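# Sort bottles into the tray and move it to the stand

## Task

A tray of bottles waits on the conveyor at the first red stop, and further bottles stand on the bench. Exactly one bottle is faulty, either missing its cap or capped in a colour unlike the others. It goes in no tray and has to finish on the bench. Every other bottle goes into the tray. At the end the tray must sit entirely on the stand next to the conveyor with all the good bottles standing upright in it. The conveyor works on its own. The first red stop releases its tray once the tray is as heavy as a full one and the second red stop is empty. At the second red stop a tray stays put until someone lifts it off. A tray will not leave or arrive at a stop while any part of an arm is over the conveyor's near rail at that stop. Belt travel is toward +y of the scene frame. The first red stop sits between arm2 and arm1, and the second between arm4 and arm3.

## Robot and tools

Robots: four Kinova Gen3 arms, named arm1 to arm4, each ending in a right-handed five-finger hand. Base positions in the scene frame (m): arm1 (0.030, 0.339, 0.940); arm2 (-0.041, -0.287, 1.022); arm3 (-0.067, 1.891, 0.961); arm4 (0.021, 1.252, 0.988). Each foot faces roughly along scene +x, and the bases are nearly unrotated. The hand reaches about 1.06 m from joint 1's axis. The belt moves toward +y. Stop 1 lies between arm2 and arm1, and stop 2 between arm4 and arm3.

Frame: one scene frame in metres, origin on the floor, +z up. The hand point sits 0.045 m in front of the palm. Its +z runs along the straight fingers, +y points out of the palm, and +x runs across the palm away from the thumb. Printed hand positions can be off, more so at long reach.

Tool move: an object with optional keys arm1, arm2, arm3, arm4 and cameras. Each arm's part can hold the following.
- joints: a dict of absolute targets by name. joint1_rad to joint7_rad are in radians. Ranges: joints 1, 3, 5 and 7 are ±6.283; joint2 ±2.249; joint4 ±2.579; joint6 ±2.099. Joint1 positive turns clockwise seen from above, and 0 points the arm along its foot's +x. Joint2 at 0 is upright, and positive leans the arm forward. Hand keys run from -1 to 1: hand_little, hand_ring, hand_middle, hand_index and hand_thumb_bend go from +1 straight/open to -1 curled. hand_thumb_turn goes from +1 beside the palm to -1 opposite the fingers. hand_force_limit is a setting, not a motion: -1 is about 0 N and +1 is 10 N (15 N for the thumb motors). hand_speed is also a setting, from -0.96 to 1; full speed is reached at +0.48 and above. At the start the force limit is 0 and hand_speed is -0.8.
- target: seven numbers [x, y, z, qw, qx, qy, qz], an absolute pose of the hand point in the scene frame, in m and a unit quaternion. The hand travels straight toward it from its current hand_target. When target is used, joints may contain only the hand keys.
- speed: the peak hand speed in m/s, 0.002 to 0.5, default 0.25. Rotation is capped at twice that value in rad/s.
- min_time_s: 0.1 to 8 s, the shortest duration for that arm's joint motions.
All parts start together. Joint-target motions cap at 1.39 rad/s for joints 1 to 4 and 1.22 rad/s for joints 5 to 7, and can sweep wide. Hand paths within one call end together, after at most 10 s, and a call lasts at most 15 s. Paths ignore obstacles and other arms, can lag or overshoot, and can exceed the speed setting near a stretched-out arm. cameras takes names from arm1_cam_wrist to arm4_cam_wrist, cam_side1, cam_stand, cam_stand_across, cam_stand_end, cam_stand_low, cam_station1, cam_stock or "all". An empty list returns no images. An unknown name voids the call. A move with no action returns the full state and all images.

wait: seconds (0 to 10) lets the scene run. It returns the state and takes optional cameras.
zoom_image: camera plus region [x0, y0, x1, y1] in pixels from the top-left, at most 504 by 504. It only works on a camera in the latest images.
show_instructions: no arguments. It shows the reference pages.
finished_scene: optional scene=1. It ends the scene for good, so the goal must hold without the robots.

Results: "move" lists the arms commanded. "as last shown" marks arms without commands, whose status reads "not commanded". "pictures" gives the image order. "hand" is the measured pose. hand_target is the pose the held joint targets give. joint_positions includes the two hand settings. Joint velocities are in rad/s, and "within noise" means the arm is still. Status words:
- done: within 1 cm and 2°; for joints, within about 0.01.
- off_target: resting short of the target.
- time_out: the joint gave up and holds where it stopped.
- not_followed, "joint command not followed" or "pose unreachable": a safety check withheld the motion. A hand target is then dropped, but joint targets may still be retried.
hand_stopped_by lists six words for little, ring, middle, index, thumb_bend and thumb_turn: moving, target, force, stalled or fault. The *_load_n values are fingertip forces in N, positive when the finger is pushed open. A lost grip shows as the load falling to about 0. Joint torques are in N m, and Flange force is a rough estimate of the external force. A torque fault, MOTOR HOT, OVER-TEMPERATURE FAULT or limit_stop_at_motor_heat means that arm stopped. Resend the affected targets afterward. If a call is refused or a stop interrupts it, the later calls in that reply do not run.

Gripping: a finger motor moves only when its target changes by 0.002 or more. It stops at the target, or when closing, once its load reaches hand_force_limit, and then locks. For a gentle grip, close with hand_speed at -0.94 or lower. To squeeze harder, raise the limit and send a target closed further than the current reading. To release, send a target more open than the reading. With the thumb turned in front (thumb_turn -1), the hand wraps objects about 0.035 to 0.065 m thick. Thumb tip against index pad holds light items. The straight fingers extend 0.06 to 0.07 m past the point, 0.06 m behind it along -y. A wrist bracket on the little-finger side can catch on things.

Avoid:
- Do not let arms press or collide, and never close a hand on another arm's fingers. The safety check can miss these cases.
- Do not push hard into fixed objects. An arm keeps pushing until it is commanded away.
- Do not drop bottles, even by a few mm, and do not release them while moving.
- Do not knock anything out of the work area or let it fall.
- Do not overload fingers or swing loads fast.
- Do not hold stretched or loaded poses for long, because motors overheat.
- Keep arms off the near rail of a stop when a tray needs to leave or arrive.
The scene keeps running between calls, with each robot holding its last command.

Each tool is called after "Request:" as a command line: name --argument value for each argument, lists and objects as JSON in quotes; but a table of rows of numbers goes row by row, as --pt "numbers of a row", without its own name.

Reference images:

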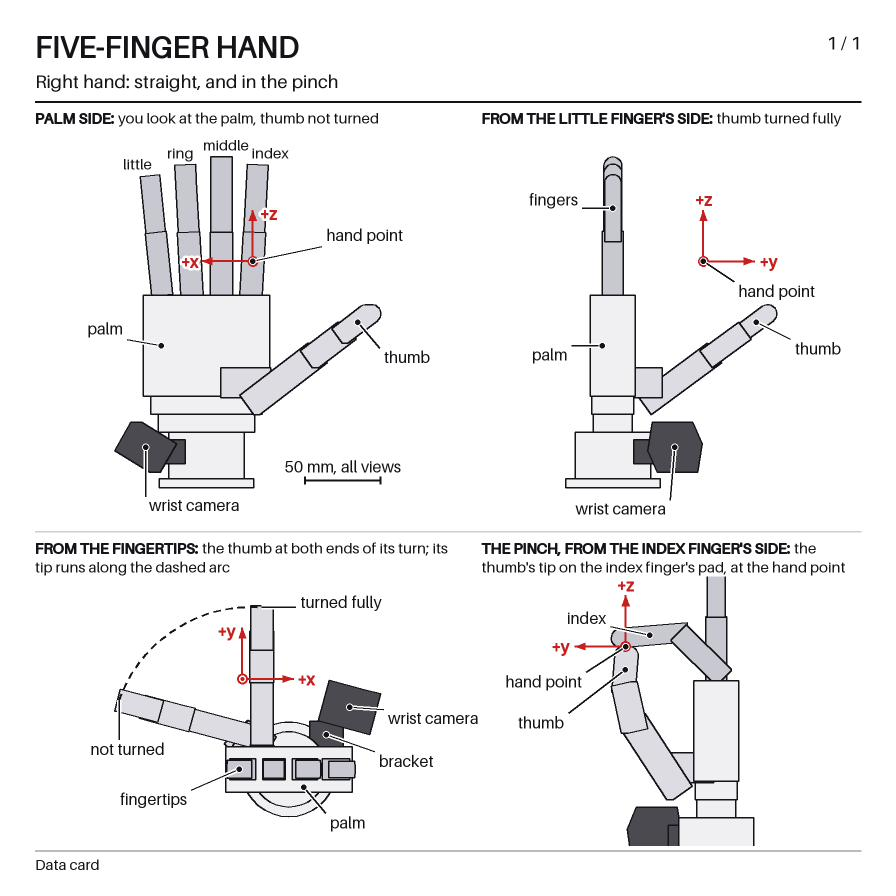

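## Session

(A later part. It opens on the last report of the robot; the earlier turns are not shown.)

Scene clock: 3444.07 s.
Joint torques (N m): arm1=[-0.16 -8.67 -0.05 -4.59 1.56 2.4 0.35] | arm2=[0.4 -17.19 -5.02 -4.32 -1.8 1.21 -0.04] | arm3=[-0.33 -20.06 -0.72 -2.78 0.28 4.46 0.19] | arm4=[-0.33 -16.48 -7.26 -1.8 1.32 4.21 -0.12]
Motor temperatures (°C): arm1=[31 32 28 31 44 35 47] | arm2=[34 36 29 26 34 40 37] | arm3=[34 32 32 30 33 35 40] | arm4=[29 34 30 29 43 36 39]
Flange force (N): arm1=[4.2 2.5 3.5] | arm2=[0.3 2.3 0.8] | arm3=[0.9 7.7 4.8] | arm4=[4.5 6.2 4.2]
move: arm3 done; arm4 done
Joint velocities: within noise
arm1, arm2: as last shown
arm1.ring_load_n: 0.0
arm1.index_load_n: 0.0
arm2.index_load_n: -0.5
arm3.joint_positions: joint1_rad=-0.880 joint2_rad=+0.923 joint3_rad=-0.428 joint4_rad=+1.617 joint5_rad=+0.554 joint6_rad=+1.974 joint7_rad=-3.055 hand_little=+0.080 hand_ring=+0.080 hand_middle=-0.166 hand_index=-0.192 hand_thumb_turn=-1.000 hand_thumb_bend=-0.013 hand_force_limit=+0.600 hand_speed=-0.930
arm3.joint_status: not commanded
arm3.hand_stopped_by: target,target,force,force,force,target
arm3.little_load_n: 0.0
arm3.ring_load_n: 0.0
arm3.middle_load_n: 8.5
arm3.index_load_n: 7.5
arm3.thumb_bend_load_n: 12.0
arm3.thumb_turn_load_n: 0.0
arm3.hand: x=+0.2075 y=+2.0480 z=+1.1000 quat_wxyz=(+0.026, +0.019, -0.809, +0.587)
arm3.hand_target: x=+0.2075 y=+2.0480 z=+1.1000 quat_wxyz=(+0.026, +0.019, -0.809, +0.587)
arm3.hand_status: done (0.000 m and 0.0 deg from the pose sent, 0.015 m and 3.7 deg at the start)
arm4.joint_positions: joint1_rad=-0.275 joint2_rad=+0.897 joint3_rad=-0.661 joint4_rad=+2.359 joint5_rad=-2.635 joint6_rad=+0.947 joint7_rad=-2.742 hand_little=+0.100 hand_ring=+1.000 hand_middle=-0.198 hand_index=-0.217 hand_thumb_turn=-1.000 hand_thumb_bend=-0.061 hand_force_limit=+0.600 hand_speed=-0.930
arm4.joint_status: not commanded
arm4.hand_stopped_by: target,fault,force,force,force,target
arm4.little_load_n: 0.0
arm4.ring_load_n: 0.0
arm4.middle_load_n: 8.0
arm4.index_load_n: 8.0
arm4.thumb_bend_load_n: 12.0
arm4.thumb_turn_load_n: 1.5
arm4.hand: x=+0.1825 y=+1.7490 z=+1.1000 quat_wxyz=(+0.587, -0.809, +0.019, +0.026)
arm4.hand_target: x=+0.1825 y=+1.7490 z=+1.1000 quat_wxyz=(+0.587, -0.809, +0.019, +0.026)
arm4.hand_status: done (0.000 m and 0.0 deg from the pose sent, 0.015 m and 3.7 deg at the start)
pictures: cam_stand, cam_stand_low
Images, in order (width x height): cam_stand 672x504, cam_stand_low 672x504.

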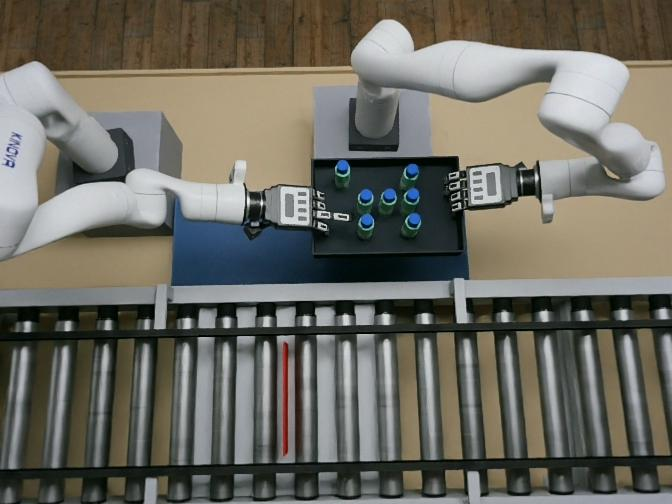

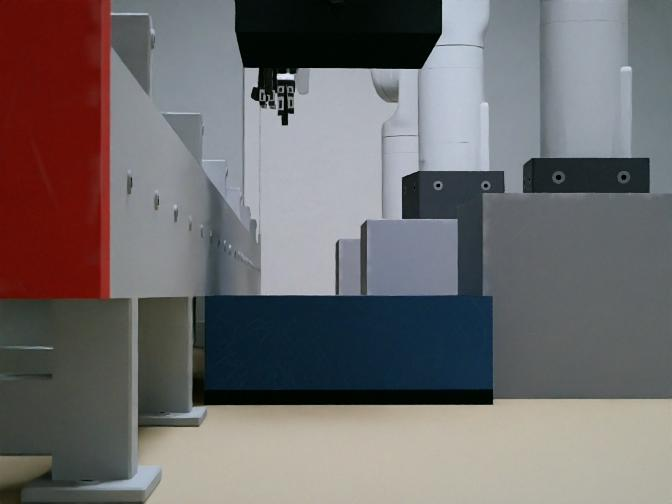

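Request:
move --arm3 '{"target":[0.2075,2.048,1.00,-0.0261,-0.0190,0.8086,-0.5875],"speed":0.04}' --arm4 '{"target":[0.1825,1.749,1.00,0.5875,-0.8086,0.0190,0.0261],"speed":0.04}' --cameras '["cam_stand_low","cam_stand","cam_stand_across","cam_stand_end"]'

Request:
zoom_image --camera "cam_stand_low" --region '[180, 40, 520, 320]'

Request:
zoom_image --camera "cam_stand" --region '[240, 120, 540, 320]'

Scene clock: 3456.67 s.
Joint torques (N m): arm1=[-0.03 -8.53 -0.06 -4.68 1.58 2.43 0.39] | arm2=[0.43 -17.19 -5.09 -4.44 -1.8 1.18 -0.01] | arm3=[-0.29 -21 -0.6 -1.36 -0.03 4.47 0.18] | arm4=[-0.31 -17.9 -7.91 1.34 1.98 3.84 -0.19]
Motor temperatures (°C): arm1=[31 32 28 31 44 35 47] | arm2=[34 36 29 26 34 40 37] | arm3=[34 32 32 30 33 35 40] | arm4=[29 33 30 29 43 36 39]
Flange force (N): arm1=[4.9 2.4 3.6] | arm2=[0.1 2.3 1.0] | arm3=[1.0 7.4 4.8] | arm4=[4.5 7.2 3.9]
move: arm3 done; arm4 done
Joint velocities: within noise
arm1, arm2: as last shown
arm2.index_load_n: 0.0
arm3.joint_positions: joint1_rad=-0.897 joint2_rad=+1.125 joint3_rad=-0.398 joint4_rad=+1.589 joint5_rad=+0.597 joint6_rad=+1.828 joint7_rad=-3.133 hand_little=+0.080 hand_ring=+0.080 hand_middle=-0.166 hand_index=-0.192 hand_thumb_turn=-1.000 hand_thumb_bend=-0.013 hand_force_limit=+0.600 hand_speed=-0.930
arm3.joint_status: not commanded
arm3.hand_stopped_by: target,target,force,force,force,target
arm3.little_load_n: 0.0
arm3.ring_load_n: 0.0
arm3.middle_load_n: 9.0
arm3.index_load_n: 7.5
arm3.thumb_bend_load_n: 12.0
arm3.thumb_turn_load_n: 0.0
arm3.hand: x=+0.2075 y=+2.0480 z=+1.0000 quat_wxyz=(+0.026, +0.019, -0.809, +0.587)
arm3.hand_target: x=+0.2075 y=+2.0480 z=+1.0000 quat_wxyz=(+0.026, +0.019, -0.809, +0.587)
arm3.hand_status: done (0.000 m and 0.0 deg from the pose sent, 0.100 m and 0.0 deg at the start)
arm4.joint_positions: joint1_rad=-0.319 joint2_rad=+1.209 joint3_rad=-0.548 joint4_rad=+2.289 joint5_rad=-2.550 joint6_rad=+1.108 joint7_rad=-2.580 hand_little=+0.100 hand_ring=+1.000 hand_middle=-0.198 hand_index=-0.217 hand_thumb_turn=-1.000 hand_thumb_bend=-0.061 hand_force_limit=+0.600 hand_speed=-0.930
arm4.joint_status: not commanded
arm4.hand_stopped_by: target,fault,force,force,force,target
arm4.little_load_n: 0.0
arm4.ring_load_n: 0.0
arm4.middle_load_n: 8.5
arm4.index_load_n: 8.0
arm4.thumb_bend_load_n: 12.0
arm4.thumb_turn_load_n: 1.5
arm4.hand: x=+0.1825 y=+1.7490 z=+1.0000 quat_wxyz=(+0.587, -0.809, +0.019, +0.026)
arm4.hand_target: x=+0.1825 y=+1.7490 z=+1.0000 quat_wxyz=(+0.587, -0.809, +0.019, +0.026)
arm4.hand_status: done (0.000 m and 0.0 deg from the pose sent, 0.100 m and 0.0 deg at the start)
pictures: cam_stand, cam_stand_across, cam_stand_end, cam_stand_low
Images, in order (width x height): cam_stand 672x504, cam_stand_across 672x504, cam_stand_end 672x504, cam_stand_low 672x504.

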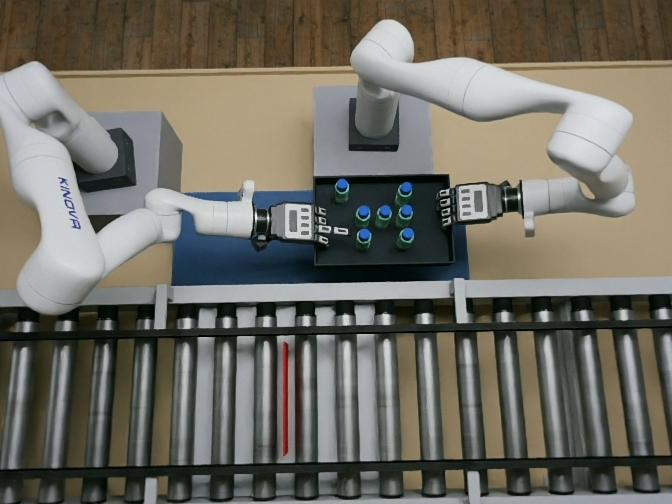

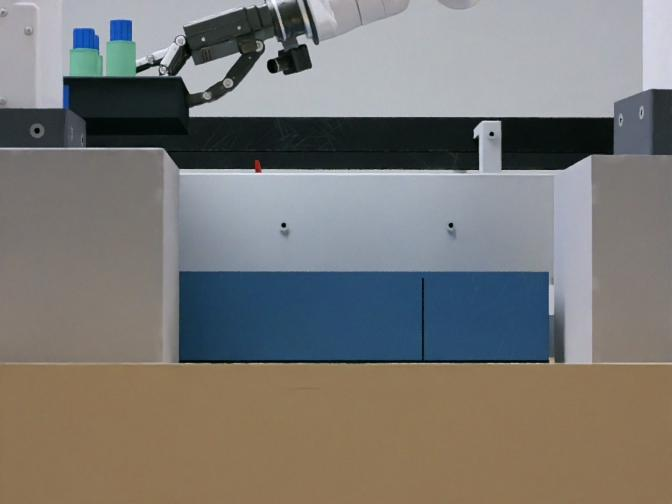

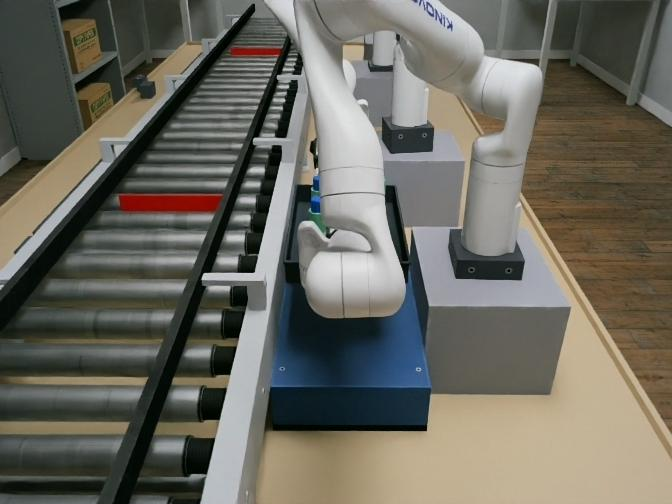

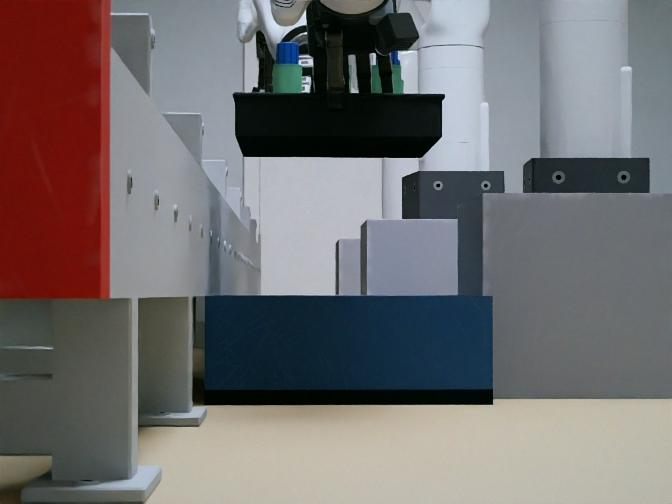

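Scaled by 1.482 from the camera's image (finer frame: 960x720).

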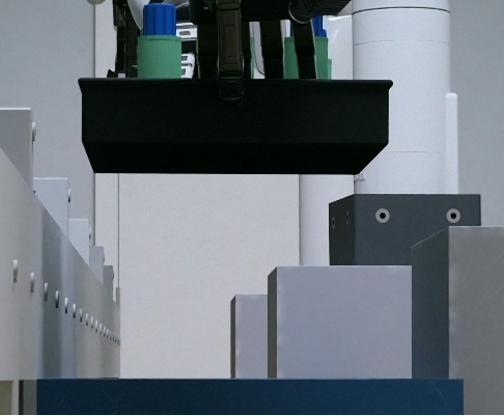

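Scaled by 1.680 from the camera's image (finer frame: 960x720).

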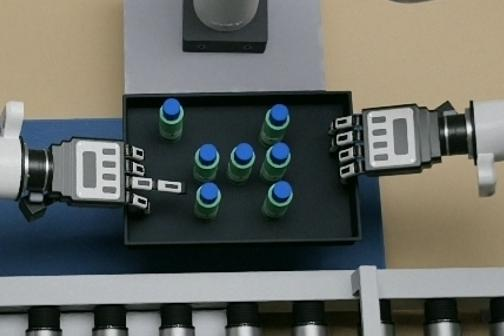

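Request:
move --arm3 '{"target":[0.2075,2.048,0.91,-0.0261,-0.0190,0.8086,-0.5875],"speed":0.04}' --arm4 '{"target":[0.1825,1.749,0.91,0.5875,-0.8086,0.0190,0.0261],"speed":0.04}'

Request:
move --arm3 '{"target":[0.2075,2.048,0.875,-0.0261,-0.0190,0.8086,-0.5875],"speed":0.03}' --arm4 '{"target":[0.1825,1.749,0.875,0.5875,-0.8086,0.0190,0.0261],"speed":0.03}' --cameras '["cam_stand_low","cam_stand","cam_stand_across","cam_stand_end"]'

Request:
zoom_image --camera "cam_stand_low" --region '[180, 140, 520, 420]'

Request:
zoom_image --camera "cam_stand_across" --region '[40, 60, 440, 300]'

Scene clock: 3478.80 s.
Joint torques (N m): arm1=[-0.04 -8.62 -0.1 -4.63 1.63 2.31 0.37] | arm2=[0.46 -17.17 -5 -4.38 -1.79 1.23 0.02] | arm3=[-0.36 -21.4 -0.36 -0.34 -0.27 4.45 0.13] | arm4=[-0.25 -18.47 -8.23 2.83 2.28 3.74 -0.2]
Motor temperatures (°C): arm1=[31 32 28 31 44 35 47] | arm2=[34 36 29 26 34 40 37] | arm3=[34 32 32 30 33 35 40] | arm4=[29 33 30 29 43 36 39]
Flange force (N): arm1=[4.8 2.4 3.1] | arm2=[0.3 2.2 1.0] | arm3=[0.7 6.8 4.5] | arm4=[3.7 8.0 3.3]
move: arm3 done; arm4 done
Joint velocities: within noise
arm1, arm2: as last shown
arm2.little_load_n: 0.5
arm3.joint_positions: joint1_rad=-0.915 joint2_rad=+1.318 joint3_rad=-0.368 joint4_rad=+1.500 joint5_rad=+0.645 joint6_rad=+1.735 joint7_rad=-3.169 hand_little=+0.080 hand_ring=+0.080 hand_middle=-0.166 hand_index=-0.192 hand_thumb_turn=-1.000 hand_thumb_bend=-0.013 hand_force_limit=+0.600 hand_speed=-0.930
arm3.joint_status: not commanded
arm3.hand_stopped_by: target,target,force,force,force,target
arm3.little_load_n: 0.0
arm3.ring_load_n: 0.0
arm3.middle_load_n: 8.5
arm3.index_load_n: 7.5
arm3.thumb_bend_load_n: 12.0
arm3.thumb_turn_load_n: 0.0
arm3.hand: x=+0.2075 y=+2.0480 z=+0.9100 quat_wxyz=(+0.026, +0.019, -0.809, +0.587)
arm3.hand_target: x=+0.2075 y=+2.0480 z=+0.9100 quat_wxyz=(+0.026, +0.019, -0.809, +0.587)
arm3.hand_status: done (0.000 m and 0.0 deg from the pose sent, 0.090 m and 0.0 deg at the start)
arm4.joint_positions: joint1_rad=-0.330 joint2_rad=+1.453 joint3_rad=-0.470 joint4_rad=+2.150 joint5_rad=-2.443 joint6_rad=+1.167 joint7_rad=-2.522 hand_little=+0.100 hand_ring=+1.000 hand_middle=-0.198 hand_index=-0.217 hand_thumb_turn=-1.000 hand_thumb_bend=-0.061 hand_force_limit=+0.600 hand_speed=-0.930
arm4.joint_status: not commanded
arm4.hand_stopped_by: target,fault,force,force,force,target
arm4.little_load_n: 0.0
arm4.ring_load_n: 0.0
arm4.middle_load_n: 8.5
arm4.index_load_n: 8.0
arm4.thumb_bend_load_n: 12.0
arm4.thumb_turn_load_n: 1.5
arm4.hand: x=+0.1825 y=+1.7490 z=+0.9100 quat_wxyz=(+0.587, -0.809, +0.019, +0.026)
arm4.hand_target: x=+0.1825 y=+1.7490 z=+0.9100 quat_wxyz=(+0.587, -0.809, +0.019, +0.026)
arm4.hand_status: done (0.000 m and 0.0 deg from the pose sent, 0.090 m and 0.0 deg at the start)
pictures: none

Scene clock: 3480.47 s.
Joint torques (N m): arm1=[-0.08 -8.43 -0.19 -4.68 1.63 2.45 0.35] | arm2=[0.45 -17.18 -5.06 -4.39 -1.82 1.21 0.01] | arm3=[-0.42 -21.69 -0.23 -0.25 -0.21 4.41 0.16] | arm4=[-0.28 -18.52 -8.06 3.41 2.23 3.67 -0.14]
Motor temperatures (°C): arm1=[31 32 28 31 44 35 47] | arm2=[34 36 29 26 34 40 37] | arm3=[34 32 32 30 33 35 40] | arm4=[29 33 30 29 43 36 39]
Flange force (N): arm1=[4.9 2.1 3.8] | arm2=[0.3 2.3 0.9] | arm3=[1.0 6.6 4.8] | arm4=[4.0 8.3 3.7]
move: arm3 done; arm4 done
Joint velocities: within noise
arm1.joint_positions: joint1_rad=-0.678 joint2_rad=+0.284 joint3_rad=-0.074 joint4_rad=+2.209 joint5_rad=+0.763 joint6_rad=+1.737 joint7_rad=-2.708 hand_little=-1.000 hand_ring=-1.000 hand_middle=+0.450 hand_index=+0.450 hand_thumb_turn=-1.000 hand_thumb_bend=+0.450 hand_force_limit=+0.000 hand_speed=-0.850
arm1.joint_status: not commanded
arm1.hand_stopped_by: target,target,target,target,target,target
arm1.little_load_n: 0.0
arm1.ring_load_n: 0.0
arm1.middle_load_n: 0.0
arm1.index_load_n: 0.0
arm1.thumb_bend_load_n: 0.0
arm1.thumb_turn_load_n: 0.0
arm1.hand: x=+0.3000 y=+0.2500 z=+1.2200 quat_wxyz=(+0.000, +0.000, -0.809, +0.588)
arm1.hand_target: x=+0.3000 y=+0.2500 z=+1.2200 quat_wxyz=(+0.000, +0.000, -0.809, +0.588)
arm1.hand_status: not commanded
arm2.joint_positions: joint1_rad=+1.137 joint2_rad=+0.861 joint3_rad=-0.668 joint4_rad=+1.634 joint5_rad=-0.491 joint6_rad=+1.580 joint7_rad=-3.988 hand_little=-1.000 hand_ring=-1.000 hand_middle=+0.450 hand_index=+0.450 hand_thumb_turn=-1.000 hand_thumb_bend=+0.450 hand_force_limit=+0.000 hand_speed=-0.850
arm2.joint_status: not commanded
arm2.hand_stopped_by: target,target,target,target,target,target
arm2.little_load_n: 0.0
arm2.ring_load_n: 0.0
arm2.middle_load_n: 0.0
arm2.index_load_n: 0.0
arm2.thumb_bend_load_n: 0.0
arm2.thumb_turn_load_n: 0.0
arm2.hand: x=+0.2500 y=-0.3800 z=+1.2200 quat_wxyz=(+0.588, -0.809, +0.000, +0.000)
arm2.hand_target: x=+0.2500 y=-0.3800 z=+1.2200 quat_wxyz=(+0.588, -0.809, +0.000, +0.000)
arm2.hand_status: not commanded
arm3.joint_positions: joint1_rad=-0.923 joint2_rad=+1.395 joint3_rad=-0.356 joint4_rad=+1.448 joint5_rad=+0.663 joint6_rad=+1.709 joint7_rad=-3.174 hand_little=+0.080 hand_ring=+0.080 hand_middle=-0.166 hand_index=-0.192 hand_thumb_turn=-1.000 hand_thumb_bend=-0.013 hand_force_limit=+0.600 hand_speed=-0.930
arm3.joint_status: not commanded
arm3.hand_stopped_by: target,target,force,force,force,target
arm3.little_load_n: 0.0
arm3.ring_load_n: -0.5
arm3.middle_load_n: 8.5
arm3.index_load_n: 7.5
arm3.thumb_bend_load_n: 12.0
arm3.thumb_turn_load_n: 0.0
arm3.hand: x=+0.2075 y=+2.0480 z=+0.8750 quat_wxyz=(+0.026, +0.019, -0.809, +0.587)
arm3.hand_target: x=+0.2075 y=+2.0480 z=+0.8750 quat_wxyz=(+0.026, +0.019, -0.809, +0.587)
arm3.hand_status: done (0.000 m and 0.0 deg from the pose sent, 0.035 m and 0.0 deg at the start)
arm4.joint_positions: joint1_rad=-0.333 joint2_rad=+1.539 joint3_rad=-0.445 joint4_rad=+2.080 joint5_rad=-2.400 joint6_rad=+1.176 joint7_rad=-2.519 hand_little=+0.100 hand_ring=+1.000 hand_middle=-0.198 hand_index=-0.217 hand_thumb_turn=-1.000 hand_thumb_bend=-0.061 hand_force_limit=+0.600 hand_speed=-0.930
arm4.joint_status: not commanded
arm4.hand_stopped_by: target,fault,force,force,force,target
arm4.little_load_n: 0.0
arm4.ring_load_n: 0.0
arm4.middle_load_n: 8.5
arm4.index_load_n: 8.0
arm4.thumb_bend_load_n: 12.0
arm4.thumb_turn_load_n: 1.5
arm4.hand: x=+0.1825 y=+1.7490 z=+0.8750 quat_wxyz=(+0.588, -0.809, +0.019, +0.026)
arm4.hand_target: x=+0.1825 y=+1.7490 z=+0.8750 quat_wxyz=(+0.588, -0.809, +0.019, +0.026)
arm4.hand_status: done (0.000 m and 0.0 deg from the pose sent, 0.035 m and 0.0 deg at the start)
pictures: cam_stand, cam_stand_across, cam_stand_end, cam_stand_low
Images, in order (width x height): cam_stand 672x504, cam_stand_across 672x504, cam_stand_end 672x504, cam_stand_low 672x504.

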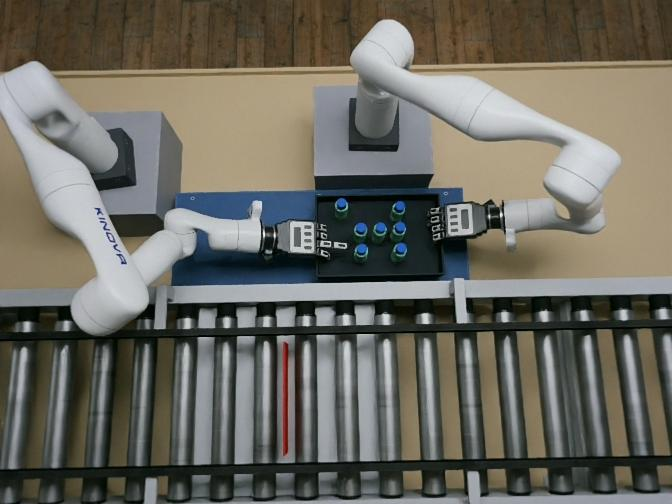

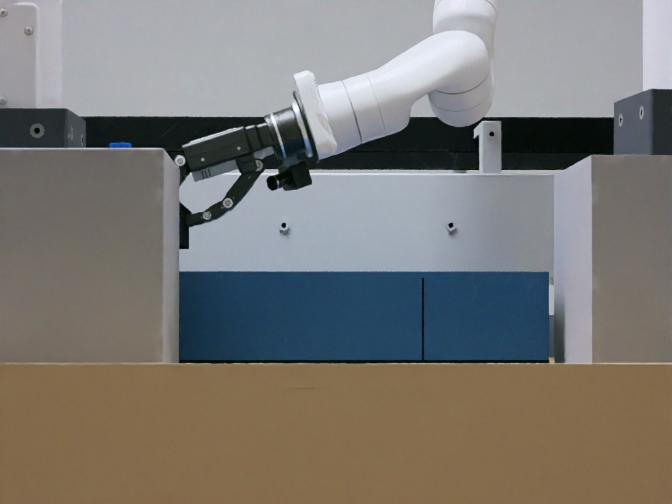

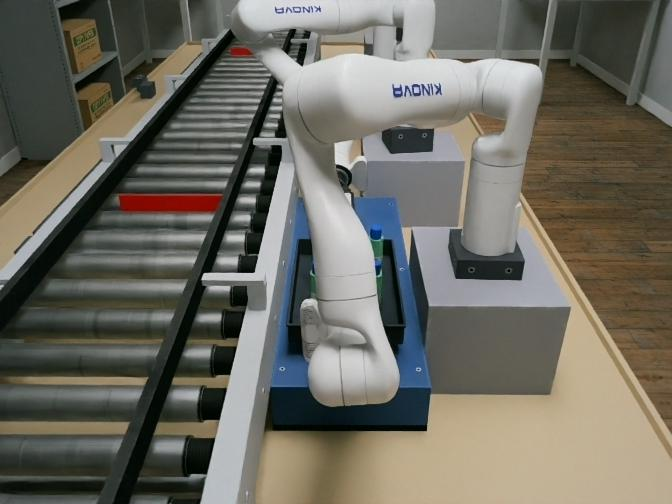

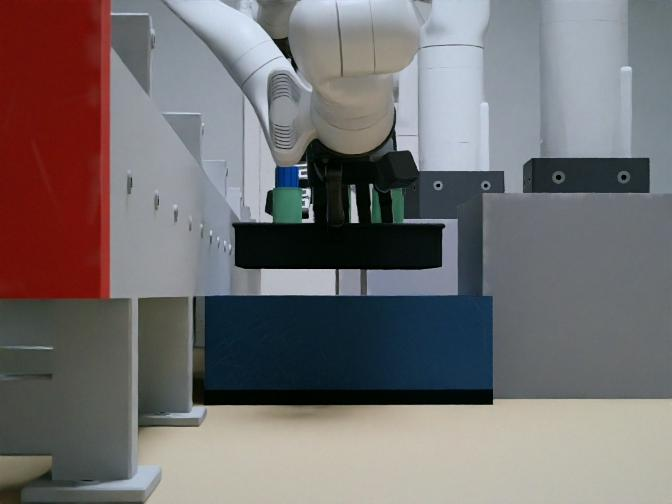

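Scaled by 1.482 from the camera's image (finer frame: 960x720).

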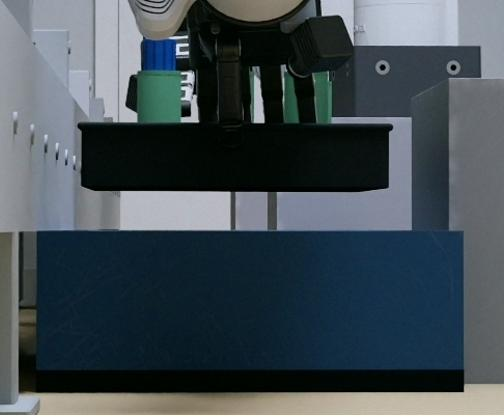

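Scaled by 1.260 from the camera's image (finer frame: 960x720).

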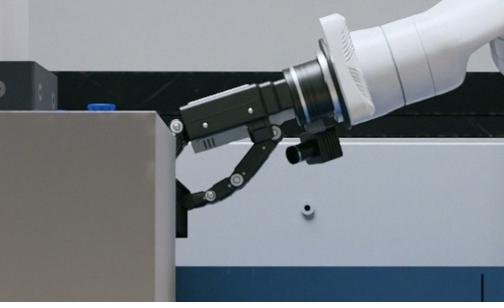

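Request:
move --arm3 '{"target":[0.2075,2.048,0.857,-0.0261,-0.0190,0.8086,-0.5875],"speed":0.02}' --arm4 '{"target":[0.1825,1.749,0.857,0.5875,-0.8086,0.0190,0.0261],"speed":0.02}' --cameras '["cam_stand_low"]'

Request:
zoom_image --camera "cam_stand_low" --region '[180, 200, 520, 340]'

Scene clock: 3491.47 s.
Joint torques (N m): arm1=[-0.01 -8.5 -0.09 -4.61 1.59 2.37 0.36] | arm2=[0.44 -17.18 -5.01 -4.42 -1.83 1.21 0] | arm3=[-0.47 -21.75 -0.34 -0.14 -0.23 4.37 0.17] | arm4=[-0.28 -18.59 -8.15 3.64 2.26 3.69 -0.14]
Motor temperatures (°C): arm1=[31 32 28 31 44 35 47] | arm2=[34 36 29 26 34 40 37] | arm3=[34 32 32 30 33 35 40] | arm4=[29 33 30 29 43 36 39]
Flange force (N): arm1=[4.8 2.1 3.3] | arm2=[0.2 2.3 1.0] | arm3=[0.8 6.5 4.8] | arm4=[4.0 8.8 3.9]
move: arm3 done; arm4 done
Joint velocities: within noise
arm1, arm2: as last shown
arm1.index_load_n: -0.5
arm1.thumb_turn_load_n: 0.5
arm2.middle_load_n: -0.5
arm2.index_load_n: -0.5
arm3.joint_positions: joint1_rad=-0.928 joint2_rad=+1.434 joint3_rad=-0.350 joint4_rad=+1.418 joint5_rad=+0.672 joint6_rad=+1.699 joint7_rad=-3.174 hand_little=+0.080 hand_ring=+0.080 hand_middle=-0.166 hand_index=-0.192 hand_thumb_turn=-1.000 hand_thumb_bend=-0.013 hand_force_limit=+0.600 hand_speed=-0.930
arm3.joint_status: not commanded
arm3.hand_stopped_by: target,target,force,force,force,target
arm3.little_load_n: 0.0
arm3.ring_load_n: 0.0
arm3.middle_load_n: 8.5
arm3.index_load_n: 8.0
arm3.thumb_bend_load_n: 12.0
arm3.thumb_turn_load_n: 0.0
arm3.hand: x=+0.2075 y=+2.0480 z=+0.8570 quat_wxyz=(+0.026, +0.019, -0.809, +0.587)
arm3.hand_target: x=+0.2075 y=+2.0480 z=+0.8570 quat_wxyz=(+0.026, +0.019, -0.809, +0.587)
arm3.hand_status: done (0.000 m and 0.0 deg from the pose sent, 0.018 m and 0.0 deg at the start)
arm4.joint_positions: joint1_rad=-0.334 joint2_rad=+1.581 joint3_rad=-0.433 joint4_rad=+2.041 joint5_rad=-2.379 joint6_rad=+1.177 joint7_rad=-2.521 hand_little=+0.100 hand_ring=+1.000 hand_middle=-0.198 hand_index=-0.217 hand_thumb_turn=-1.000 hand_thumb_bend=-0.061 hand_force_limit=+0.600 hand_speed=-0.930
arm4.joint_status: not commanded
arm4.hand_stopped_by: target,fault,force,force,force,target
arm4.little_load_n: 0.0
arm4.ring_load_n: 0.0
arm4.middle_load_n: 8.5
arm4.index_load_n: 8.0
arm4.thumb_bend_load_n: 12.0
arm4.thumb_turn_load_n: 1.5
arm4.hand: x=+0.1825 y=+1.7490 z=+0.8570 quat_wxyz=(+0.587, -0.809, +0.019, +0.026)
arm4.hand_target: x=+0.1825 y=+1.7490 z=+0.8570 quat_wxyz=(+0.587, -0.809, +0.019, +0.026)
arm4.hand_status: done (0.000 m and 0.0 deg from the pose sent, 0.018 m and 0.0 deg at the start)
Images, in order (width x height): cam_stand_low 672x504.

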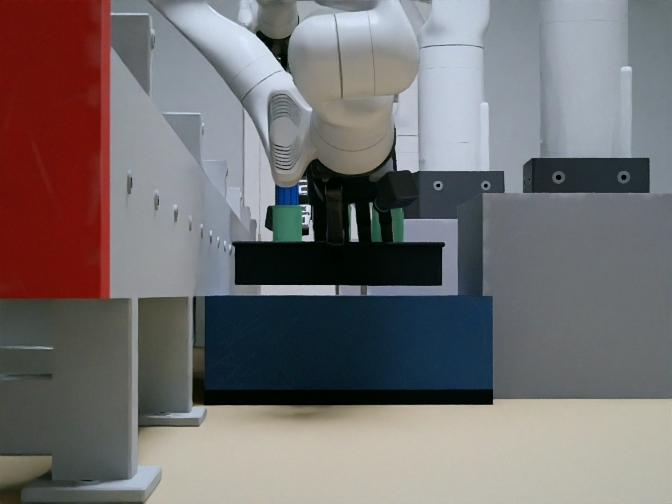

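Scaled by 1.482 from the camera's image (finer frame: 960x720).

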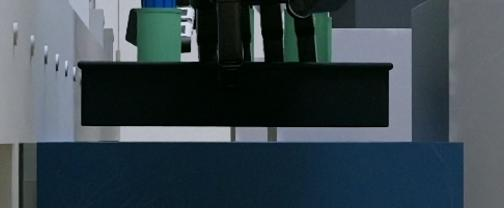

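Request:
move --arm3 '{"target":[0.2075,2.048,0.851,-0.0261,-0.0190,0.8086,-0.5875],"speed":0.015}' --arm4 '{"target":[0.1825,1.749,0.851,0.5875,-0.8086,0.0190,0.0261],"speed":0.015}'

Request:
move --arm3 '{"target":[0.2075,2.048,0.849,-0.0261,-0.0190,0.8086,-0.5875],"speed":0.01}' --arm4 '{"target":[0.1825,1.749,0.849,0.5875,-0.8086,0.0190,0.0261],"speed":0.01}' --cameras '["cam_stand_low"]'

Request:
zoom_image --camera "cam_stand_low" --region '[180, 200, 520, 340]'

Scene clock: 3509.87 s.
Joint torques (N m): arm1=[0 -8.56 -0.02 -4.6 1.65 2.43 0.38] | arm2=[0.44 -17.16 -5.02 -4.37 -1.8 1.22 -0.02] | arm3=[-0.61 -21.83 -0.27 -0.15 -0.17 4.39 0.17] | arm4=[-0.33 -18.52 -8.13 3.58 2.31 3.64 -0.13]
Motor temperatures (°C): arm1=[31 32 28 31 44 35 47] | arm2=[34 36 29 26 34 40 37] | arm3=[34 32 32 30 33 35 40] | arm4=[29 33 30 29 44 36 39]
Flange force (N): arm1=[4.9 2.5 3.2] | arm2=[0.3 2.3 0.9] | arm3=[0.8 6.5 5.0] | arm4=[3.8 8.4 3.6]
move: arm3 done; arm4 done
Joint velocities: within noise
arm1, arm2: as last shown
arm1.index_load_n: 0.0
arm1.thumb_turn_load_n: 0.0
arm2.middle_load_n: 0.0
arm2.index_load_n: 0.0
arm3.joint_positions: joint1_rad=-0.929 joint2_rad=+1.448 joint3_rad=-0.349 joint4_rad=+1.407 joint5_rad=+0.675 joint6_rad=+1.696 joint7_rad=-3.174 hand_little=+0.080 hand_ring=+0.080 hand_middle=-0.166 hand_index=-0.192 hand_thumb_turn=-1.000 hand_thumb_bend=-0.013 hand_force_limit=+0.600 hand_speed=-0.930
arm3.joint_status: not commanded
arm3.hand_stopped_by: target,target,force,force,force,target
arm3.little_load_n: 0.0
arm3.ring_load_n: 0.0
arm3.middle_load_n: 8.5
arm3.index_load_n: 8.0
arm3.thumb_bend_load_n: 12.0
arm3.thumb_turn_load_n: 0.0
arm3.hand: x=+0.2075 y=+2.0480 z=+0.8510 quat_wxyz=(+0.026, +0.019, -0.809, +0.587)
arm3.hand_target: x=+0.2075 y=+2.0480 z=+0.8510 quat_wxyz=(+0.026, +0.019, -0.809, +0.588)
arm3.hand_status: done (0.000 m and 0.0 deg from the pose sent, 0.006 m and 0.0 deg at the start)
arm4.joint_positions: joint1_rad=-0.334 joint2_rad=+1.595 joint3_rad=-0.429 joint4_rad=+2.028 joint5_rad=-2.372 joint6_rad=+1.178 joint7_rad=-2.523 hand_little=+0.100 hand_ring=+1.000 hand_middle=-0.198 hand_index=-0.217 hand_thumb_turn=-1.000 hand_thumb_bend=-0.061 hand_force_limit=+0.600 hand_speed=-0.930
arm4.joint_status: not commanded
arm4.hand_stopped_by: target,fault,force,force,force,target
arm4.little_load_n: 0.0
arm4.ring_load_n: -0.5
arm4.middle_load_n: 8.5
arm4.index_load_n: 8.0
arm4.thumb_bend_load_n: 12.0
arm4.thumb_turn_load_n: 1.5
arm4.hand: x=+0.1825 y=+1.7490 z=+0.8510 quat_wxyz=(+0.587, -0.809, +0.019, +0.026)
arm4.hand_target: x=+0.1825 y=+1.7490 z=+0.8510 quat_wxyz=(+0.587, -0.809, +0.019, +0.026)
arm4.hand_status: done (0.000 m and 0.0 deg from the pose sent, 0.006 m and 0.0 deg at the start)
pictures: none

Scene clock: 3510.83 s.
Joint torques (N m): arm1=[-0.05 -8.71 -0.06 -4.62 1.55 2.41 0.41] | arm2=[0.46 -17.17 -5.01 -4.39 -1.81 1.2 -0.03] | arm3=[-0.43 -21.74 -0.23 -0.12 -0.19 4.4 0.19] | arm4=[-0.29 -18.49 -8.11 3.6 2.3 3.66 -0.16]
Motor temperatures (°C): arm1=[31 32 28 31 44 35 47] | arm2=[34 36 29 26 34 40 37] | arm3=[34 32 32 30 33 35 40] | arm4=[29 33 30 29 44 36 39]
Flange force (N): arm1=[4.5 2.8 3.5] | arm2=[0.2 2.3 1.0] | arm3=[1.1 6.4 4.8] | arm4=[3.7 8.3 3.6]
move: arm3 done; arm4 done
Joint velocities: within noise
arm1, arm2: as last shown
arm3.joint_positions: joint1_rad=-0.930 joint2_rad=+1.452 joint3_rad=-0.348 joint4_rad=+1.403 joint5_rad=+0.676 joint6_rad=+1.695 joint7_rad=-3.174 hand_little=+0.080 hand_ring=+0.080 hand_middle=-0.166 hand_index=-0.192 hand_thumb_turn=-1.000 hand_thumb_bend=-0.013 hand_force_limit=+0.600 hand_speed=-0.930
arm3.joint_status: not commanded
arm3.hand_stopped_by: target,target,force,force,force,target
arm3.little_load_n: 0.0
arm3.ring_load_n: 0.0
arm3.middle_load_n: 8.5
arm3.index_load_n: 8.0
arm3.thumb_bend_load_n: 12.0
arm3.thumb_turn_load_n: 0.0
arm3.hand: x=+0.2075 y=+2.0480 z=+0.8490 quat_wxyz=(+0.026, +0.019, -0.809, +0.588)
arm3.hand_target: x=+0.2075 y=+2.0480 z=+0.8490 quat_wxyz=(+0.026, +0.019, -0.809, +0.588)
arm3.hand_status: done (0.000 m and 0.0 deg from the pose sent, 0.002 m and 0.0 deg at the start)
arm4.joint_positions: joint1_rad=-0.335 joint2_rad=+1.599 joint3_rad=-0.428 joint4_rad=+2.023 joint5_rad=-2.370 joint6_rad=+1.178 joint7_rad=-2.523 hand_little=+0.100 hand_ring=+1.000 hand_middle=-0.198 hand_index=-0.217 hand_thumb_turn=-1.000 hand_thumb_bend=-0.061 hand_force_limit=+0.600 hand_speed=-0.930
arm4.joint_status: not commanded
arm4.hand_stopped_by: target,fault,force,force,force,target
arm4.little_load_n: 0.0
arm4.ring_load_n: 0.0
arm4.middle_load_n: 8.0
arm4.index_load_n: 8.0
arm4.thumb_bend_load_n: 12.0
arm4.thumb_turn_load_n: 1.5
arm4.hand: x=+0.1825 y=+1.7490 z=+0.8490 quat_wxyz=(+0.587, -0.809, +0.019, +0.026)
arm4.hand_target: x=+0.1825 y=+1.7490 z=+0.8490 quat_wxyz=(+0.587, -0.809, +0.019, +0.026)
arm4.hand_status: done (0.000 m and 0.0 deg from the pose sent, 0.002 m and 0.0 deg at the start)
Images, in order (width x height): cam_stand_low 672x504.

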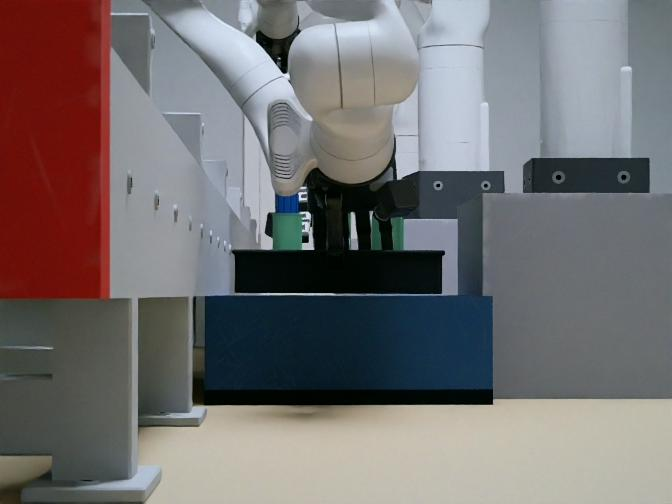

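Scaled by 1.482 from the camera's image (finer frame: 960x720).

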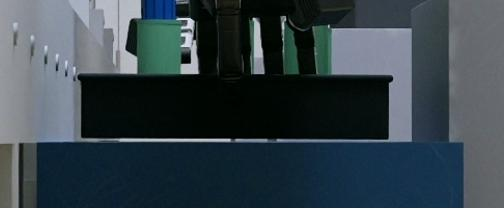

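Request:
move --arm3 '{"target":[0.2075,2.048,0.847,-0.0261,-0.0190,0.8086,-0.5875],"speed":0.01}' --arm4 '{"target":[0.1825,1.749,0.847,0.5875,-0.8086,0.0190,0.0261],"speed":0.01}'

Request:
move --arm3 '{"target":[0.2075,2.048,0.8455,-0.0261,-0.0190,0.8086,-0.5875],"speed":0.01}' --arm4 '{"target":[0.1825,1.749,0.8455,0.5875,-0.8086,0.0190,0.0261],"speed":0.01}' --cameras '["cam_stand_low"]'

Request:
zoom_image --camera "cam_stand_low" --region '[180, 200, 520, 340]'

Scene clock: 3519.47 s.
Joint torques (N m): arm1=[-0.13 -8.55 -0.03 -4.63 1.6 2.48 0.35] | arm2=[0.44 -17.18 -5.06 -4.42 -1.77 1.2 -0.01] | arm3=[-0.47 -21.7 -0.29 -0.24 -0.29 4.31 0.18] | arm4=[-0.27 -18.53 -8.11 3.68 2.26 3.7 -0.15]
Motor temperatures (°C): arm1=[31 32 28 31 44 35 47] | arm2=[34 36 29 26 34 40 37] | arm3=[34 32 32 30 33 35 40] | arm4=[29 33 30 29 44 36 39]
Flange force (N): arm1=[4.6 2.4 3.7] | arm2=[0.2 2.2 1.0] | arm3=[1.1 5.9 5.1] | arm4=[3.9 8.6 3.9]
move: arm3 done; arm4 done
Joint velocities: within noise
arm1, arm2: as last shown
arm3.joint_positions: joint1_rad=-0.930 joint2_rad=+1.457 joint3_rad=-0.348 joint4_rad=+1.400 joint5_rad=+0.677 joint6_rad=+1.694 joint7_rad=-3.174 hand_little=+0.080 hand_ring=+0.080 hand_middle=-0.166 hand_index=-0.192 hand_thumb_turn=-1.000 hand_thumb_bend=-0.013 hand_force_limit=+0.600 hand_speed=-0.930
arm3.joint_status: not commanded
arm3.hand_stopped_by: target,target,force,force,force,target
arm3.little_load_n: 0.0
arm3.ring_load_n: 0.0
arm3.middle_load_n: 8.5
arm3.index_load_n: 8.0
arm3.thumb_bend_load_n: 12.0
arm3.thumb_turn_load_n: 0.0
arm3.hand: x=+0.2075 y=+2.0480 z=+0.8470 quat_wxyz=(+0.026, +0.019, -0.809, +0.587)
arm3.hand_target: x=+0.2075 y=+2.0480 z=+0.8470 quat_wxyz=(+0.026, +0.019, -0.809, +0.587)
arm3.hand_status: done (0.000 m and 0.0 deg from the pose sent, 0.002 m and 0.0 deg at the start)
arm4.joint_positions: joint1_rad=-0.335 joint2_rad=+1.604 joint3_rad=-0.426 joint4_rad=+2.019 joint5_rad=-2.367 joint6_rad=+1.178 joint7_rad=-2.524 hand_little=+0.100 hand_ring=+1.000 hand_middle=-0.198 hand_index=-0.217 hand_thumb_turn=-1.000 hand_thumb_bend=-0.061 hand_force_limit=+0.600 hand_speed=-0.930
arm4.joint_status: not commanded
arm4.hand_stopped_by: target,fault,force,force,force,target
arm4.little_load_n: 0.5
arm4.ring_load_n: 0.0
arm4.middle_load_n: 8.5
arm4.index_load_n: 8.0
arm4.thumb_bend_load_n: 12.0
arm4.thumb_turn_load_n: 1.5
arm4.hand: x=+0.1825 y=+1.7490 z=+0.8470 quat_wxyz=(+0.587, -0.809, +0.019, +0.026)
arm4.hand_target: x=+0.1825 y=+1.7490 z=+0.8470 quat_wxyz=(+0.587, -0.809, +0.019, +0.026)
arm4.hand_status: done (0.000 m and 0.0 deg from the pose sent, 0.002 m and 0.0 deg at the start)
pictures: none

Scene clock: 3520.43 s.
Joint torques (N m): arm1=[-0.13 -8.59 -0.04 -4.64 1.63 2.45 0.39] | arm2=[0.41 -17.19 -5.03 -4.37 -1.82 1.22 -0.01] | arm3=[0.57 -15.31 -0.91 -2.2 0.66 -1.23 0.36] | arm4=[-0.85 -17.89 -7.79 2.73 1.91 3.31 -0.06]
Motor temperatures (°C): arm1=[31 32 28 31 44 35 47] | arm2=[34 36 29 26 34 40 37] | arm3=[34 32 32 30 33 35 40] | arm4=[29 33 30 29 44 36 39]
Flange force (N): arm1=[4.7 2.6 3.6] | arm2=[0.3 2.3 0.9] | arm3=[3.9 -12.6 -4.4] | arm4=[3.5 6.3 -0.2]
move: arm3 done; arm4 done
Joint velocities: within noise
arm1, arm2: as last shown
arm3.joint_positions: joint1_rad=-0.930 joint2_rad=+1.460 joint3_rad=-0.347 joint4_rad=+1.397 joint5_rad=+0.678 joint6_rad=+1.693 joint7_rad=-3.174 hand_little=+0.080 hand_ring=+0.080 hand_middle=-0.166 hand_index=-0.192 hand_thumb_turn=-1.000 hand_thumb_bend=-0.013 hand_force_limit=+0.600 hand_speed=-0.930
arm3.joint_status: not commanded
arm3.hand_stopped_by: target,target,force,force,force,target
arm3.little_load_n: 0.0
arm3.ring_load_n: 0.0
arm3.middle_load_n: 8.5
arm3.index_load_n: 7.5
arm3.thumb_bend_load_n: 10.0
arm3.thumb_turn_load_n: 0.5
arm3.hand: x=+0.2075 y=+2.0480 z=+0.8455 quat_wxyz=(+0.026, +0.019, -0.809, +0.588)
arm3.hand_target: x=+0.2075 y=+2.0480 z=+0.8455 quat_wxyz=(+0.026, +0.019, -0.809, +0.588)
arm3.hand_status: done (0.000 m and 0.0 deg from the pose sent, 0.002 m and 0.0 deg at the start)
arm4.joint_positions: joint1_rad=-0.335 joint2_rad=+1.607 joint3_rad=-0.425 joint4_rad=+2.015 joint5_rad=-2.365 joint6_rad=+1.178 joint7_rad=-2.524 hand_little=+0.100 hand_ring=+1.000 hand_middle=-0.198 hand_index=-0.217 hand_thumb_turn=-1.000 hand_thumb_bend=-0.061 hand_force_limit=+0.600 hand_speed=-0.930
arm4.joint_status: not commanded
arm4.hand_stopped_by: target,fault,force,force,force,target
arm4.little_load_n: 0.0
arm4.ring_load_n: 0.0
arm4.middle_load_n: 8.5
arm4.index_load_n: 8.0
arm4.thumb_bend_load_n: 12.0
arm4.thumb_turn_load_n: 1.5
arm4.hand: x=+0.1825 y=+1.7490 z=+0.8455 quat_wxyz=(+0.587, -0.809, +0.019, +0.026)
arm4.hand_target: x=+0.1825 y=+1.7490 z=+0.8455 quat_wxyz=(+0.587, -0.809, +0.019, +0.026)
arm4.hand_status: done (0.000 m and 0.0 deg from the pose sent, 0.002 m and 0.0 deg at the start)
Images, in order (width x height): cam_stand_low 672x504.

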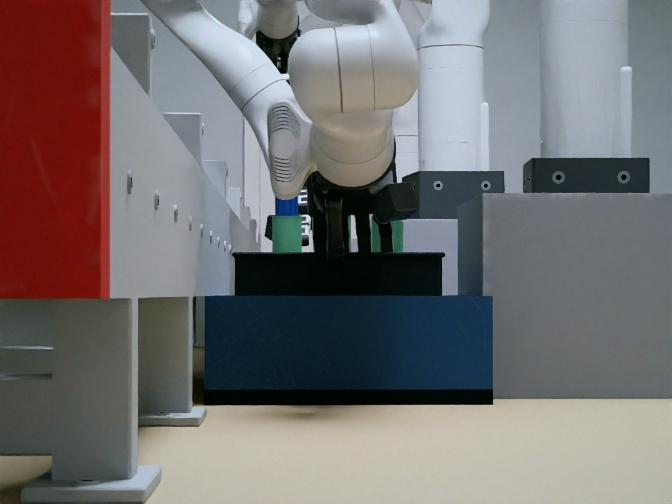

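Scaled by 1.482 from the camera's image (finer frame: 960x720).

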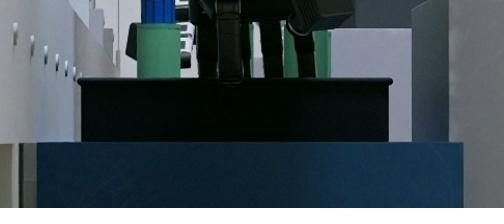

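Request:
move --arm3 '{"target":[0.2075,2.048,0.8463,-0.0261,-0.0190,0.8086,-0.5875],"speed":0.01}' --arm4 '{"target":[0.1825,1.749,0.8447,0.5875,-0.8086,0.0190,0.0261],"speed":0.01}'

Scene clock: 3527.63 s.
Joint torques (N m): arm1=[-0.1 -8.57 -0.12 -4.73 1.55 2.4 0.39] | arm2=[0.44 -17.14 -5.01 -4.38 -1.79 1.19 -0.03] | arm3=[0.42 -18.94 -0.02 0.07 -0.14 2.96 0.25] | arm4=[-1.32 -14.3 -4.89 1.26 0.27 1.27 0.16]
Motor temperatures (°C): arm1=[31 32 28 31 44 35 47] | arm2=[34 36 29 26 34 40 37] | arm3=[34 32 32 30 33 35 40] | arm4=[29 33 30 29 44 36 39]
Flange force (N): arm1=[4.8 2.4 3.9] | arm2=[0.2 2.2 0.9] | arm3=[1.5 1.1 -0.2] | arm4=[2.3 -3.3 -7.3]
move: arm3 done; arm4 done
Joint velocities: within noise
arm1, arm2: as last shown
arm1.middle_load_n: 0.5
arm2.ring_load_n: 0.5
arm3.joint_positions: joint1_rad=-0.930 joint2_rad=+1.458 joint3_rad=-0.347 joint4_rad=+1.398 joint5_rad=+0.678 joint6_rad=+1.693 joint7_rad=-3.174 hand_little=+0.080 hand_ring=+0.080 hand_middle=-0.166 hand_index=-0.192 hand_thumb_turn=-1.000 hand_thumb_bend=-0.013 hand_force_limit=+0.600 hand_speed=-0.930
arm3.joint_status: not commanded
arm3.hand_stopped_by: target,target,force,force,force,target
arm3.little_load_n: 0.0
arm3.ring_load_n: 0.0
arm3.middle_load_n: 8.5
arm3.index_load_n: 8.0
arm3.thumb_bend_load_n: 11.0
arm3.thumb_turn_load_n: 0.0
arm3.hand: x=+0.2075 y=+2.0480 z=+0.8463 quat_wxyz=(+0.026, +0.019, -0.809, +0.587)
arm3.hand_target: x=+0.2075 y=+2.0480 z=+0.8463 quat_wxyz=(+0.026, +0.019, -0.809, +0.587)
arm3.hand_status: done (0.000 m and 0.0 deg from the pose sent, 0.001 m and 0.0 deg at the start)
arm4.joint_positions: joint1_rad=-0.335 joint2_rad=+1.609 joint3_rad=-0.425 joint4_rad=+2.014 joint5_rad=-2.365 joint6_rad=+1.178 joint7_rad=-2.525 hand_little=+0.100 hand_ring=+1.000 hand_middle=-0.198 hand_index=-0.217 hand_thumb_turn=-1.000 hand_thumb_bend=-0.061 hand_force_limit=+0.600 hand_speed=-0.930
arm4.joint_status: not commanded
arm4.hand_stopped_by: target,fault,force,force,force,target
arm4.little_load_n: 0.0
arm4.ring_load_n: 0.0
arm4.middle_load_n: 8.0
arm4.index_load_n: 7.5
arm4.thumb_bend_load_n: 11.5
arm4.thumb_turn_load_n: 1.5
arm4.hand: x=+0.1825 y=+1.7490 z=+0.8447 quat_wxyz=(+0.587, -0.809, +0.019, +0.026)
arm4.hand_target: x=+0.1825 y=+1.7490 z=+0.8447 quat_wxyz=(+0.587, -0.809, +0.019, +0.026)
arm4.hand_status: done (0.000 m and 0.0 deg from the pose sent, 0.001 m and 0.0 deg at the start)
pictures: none


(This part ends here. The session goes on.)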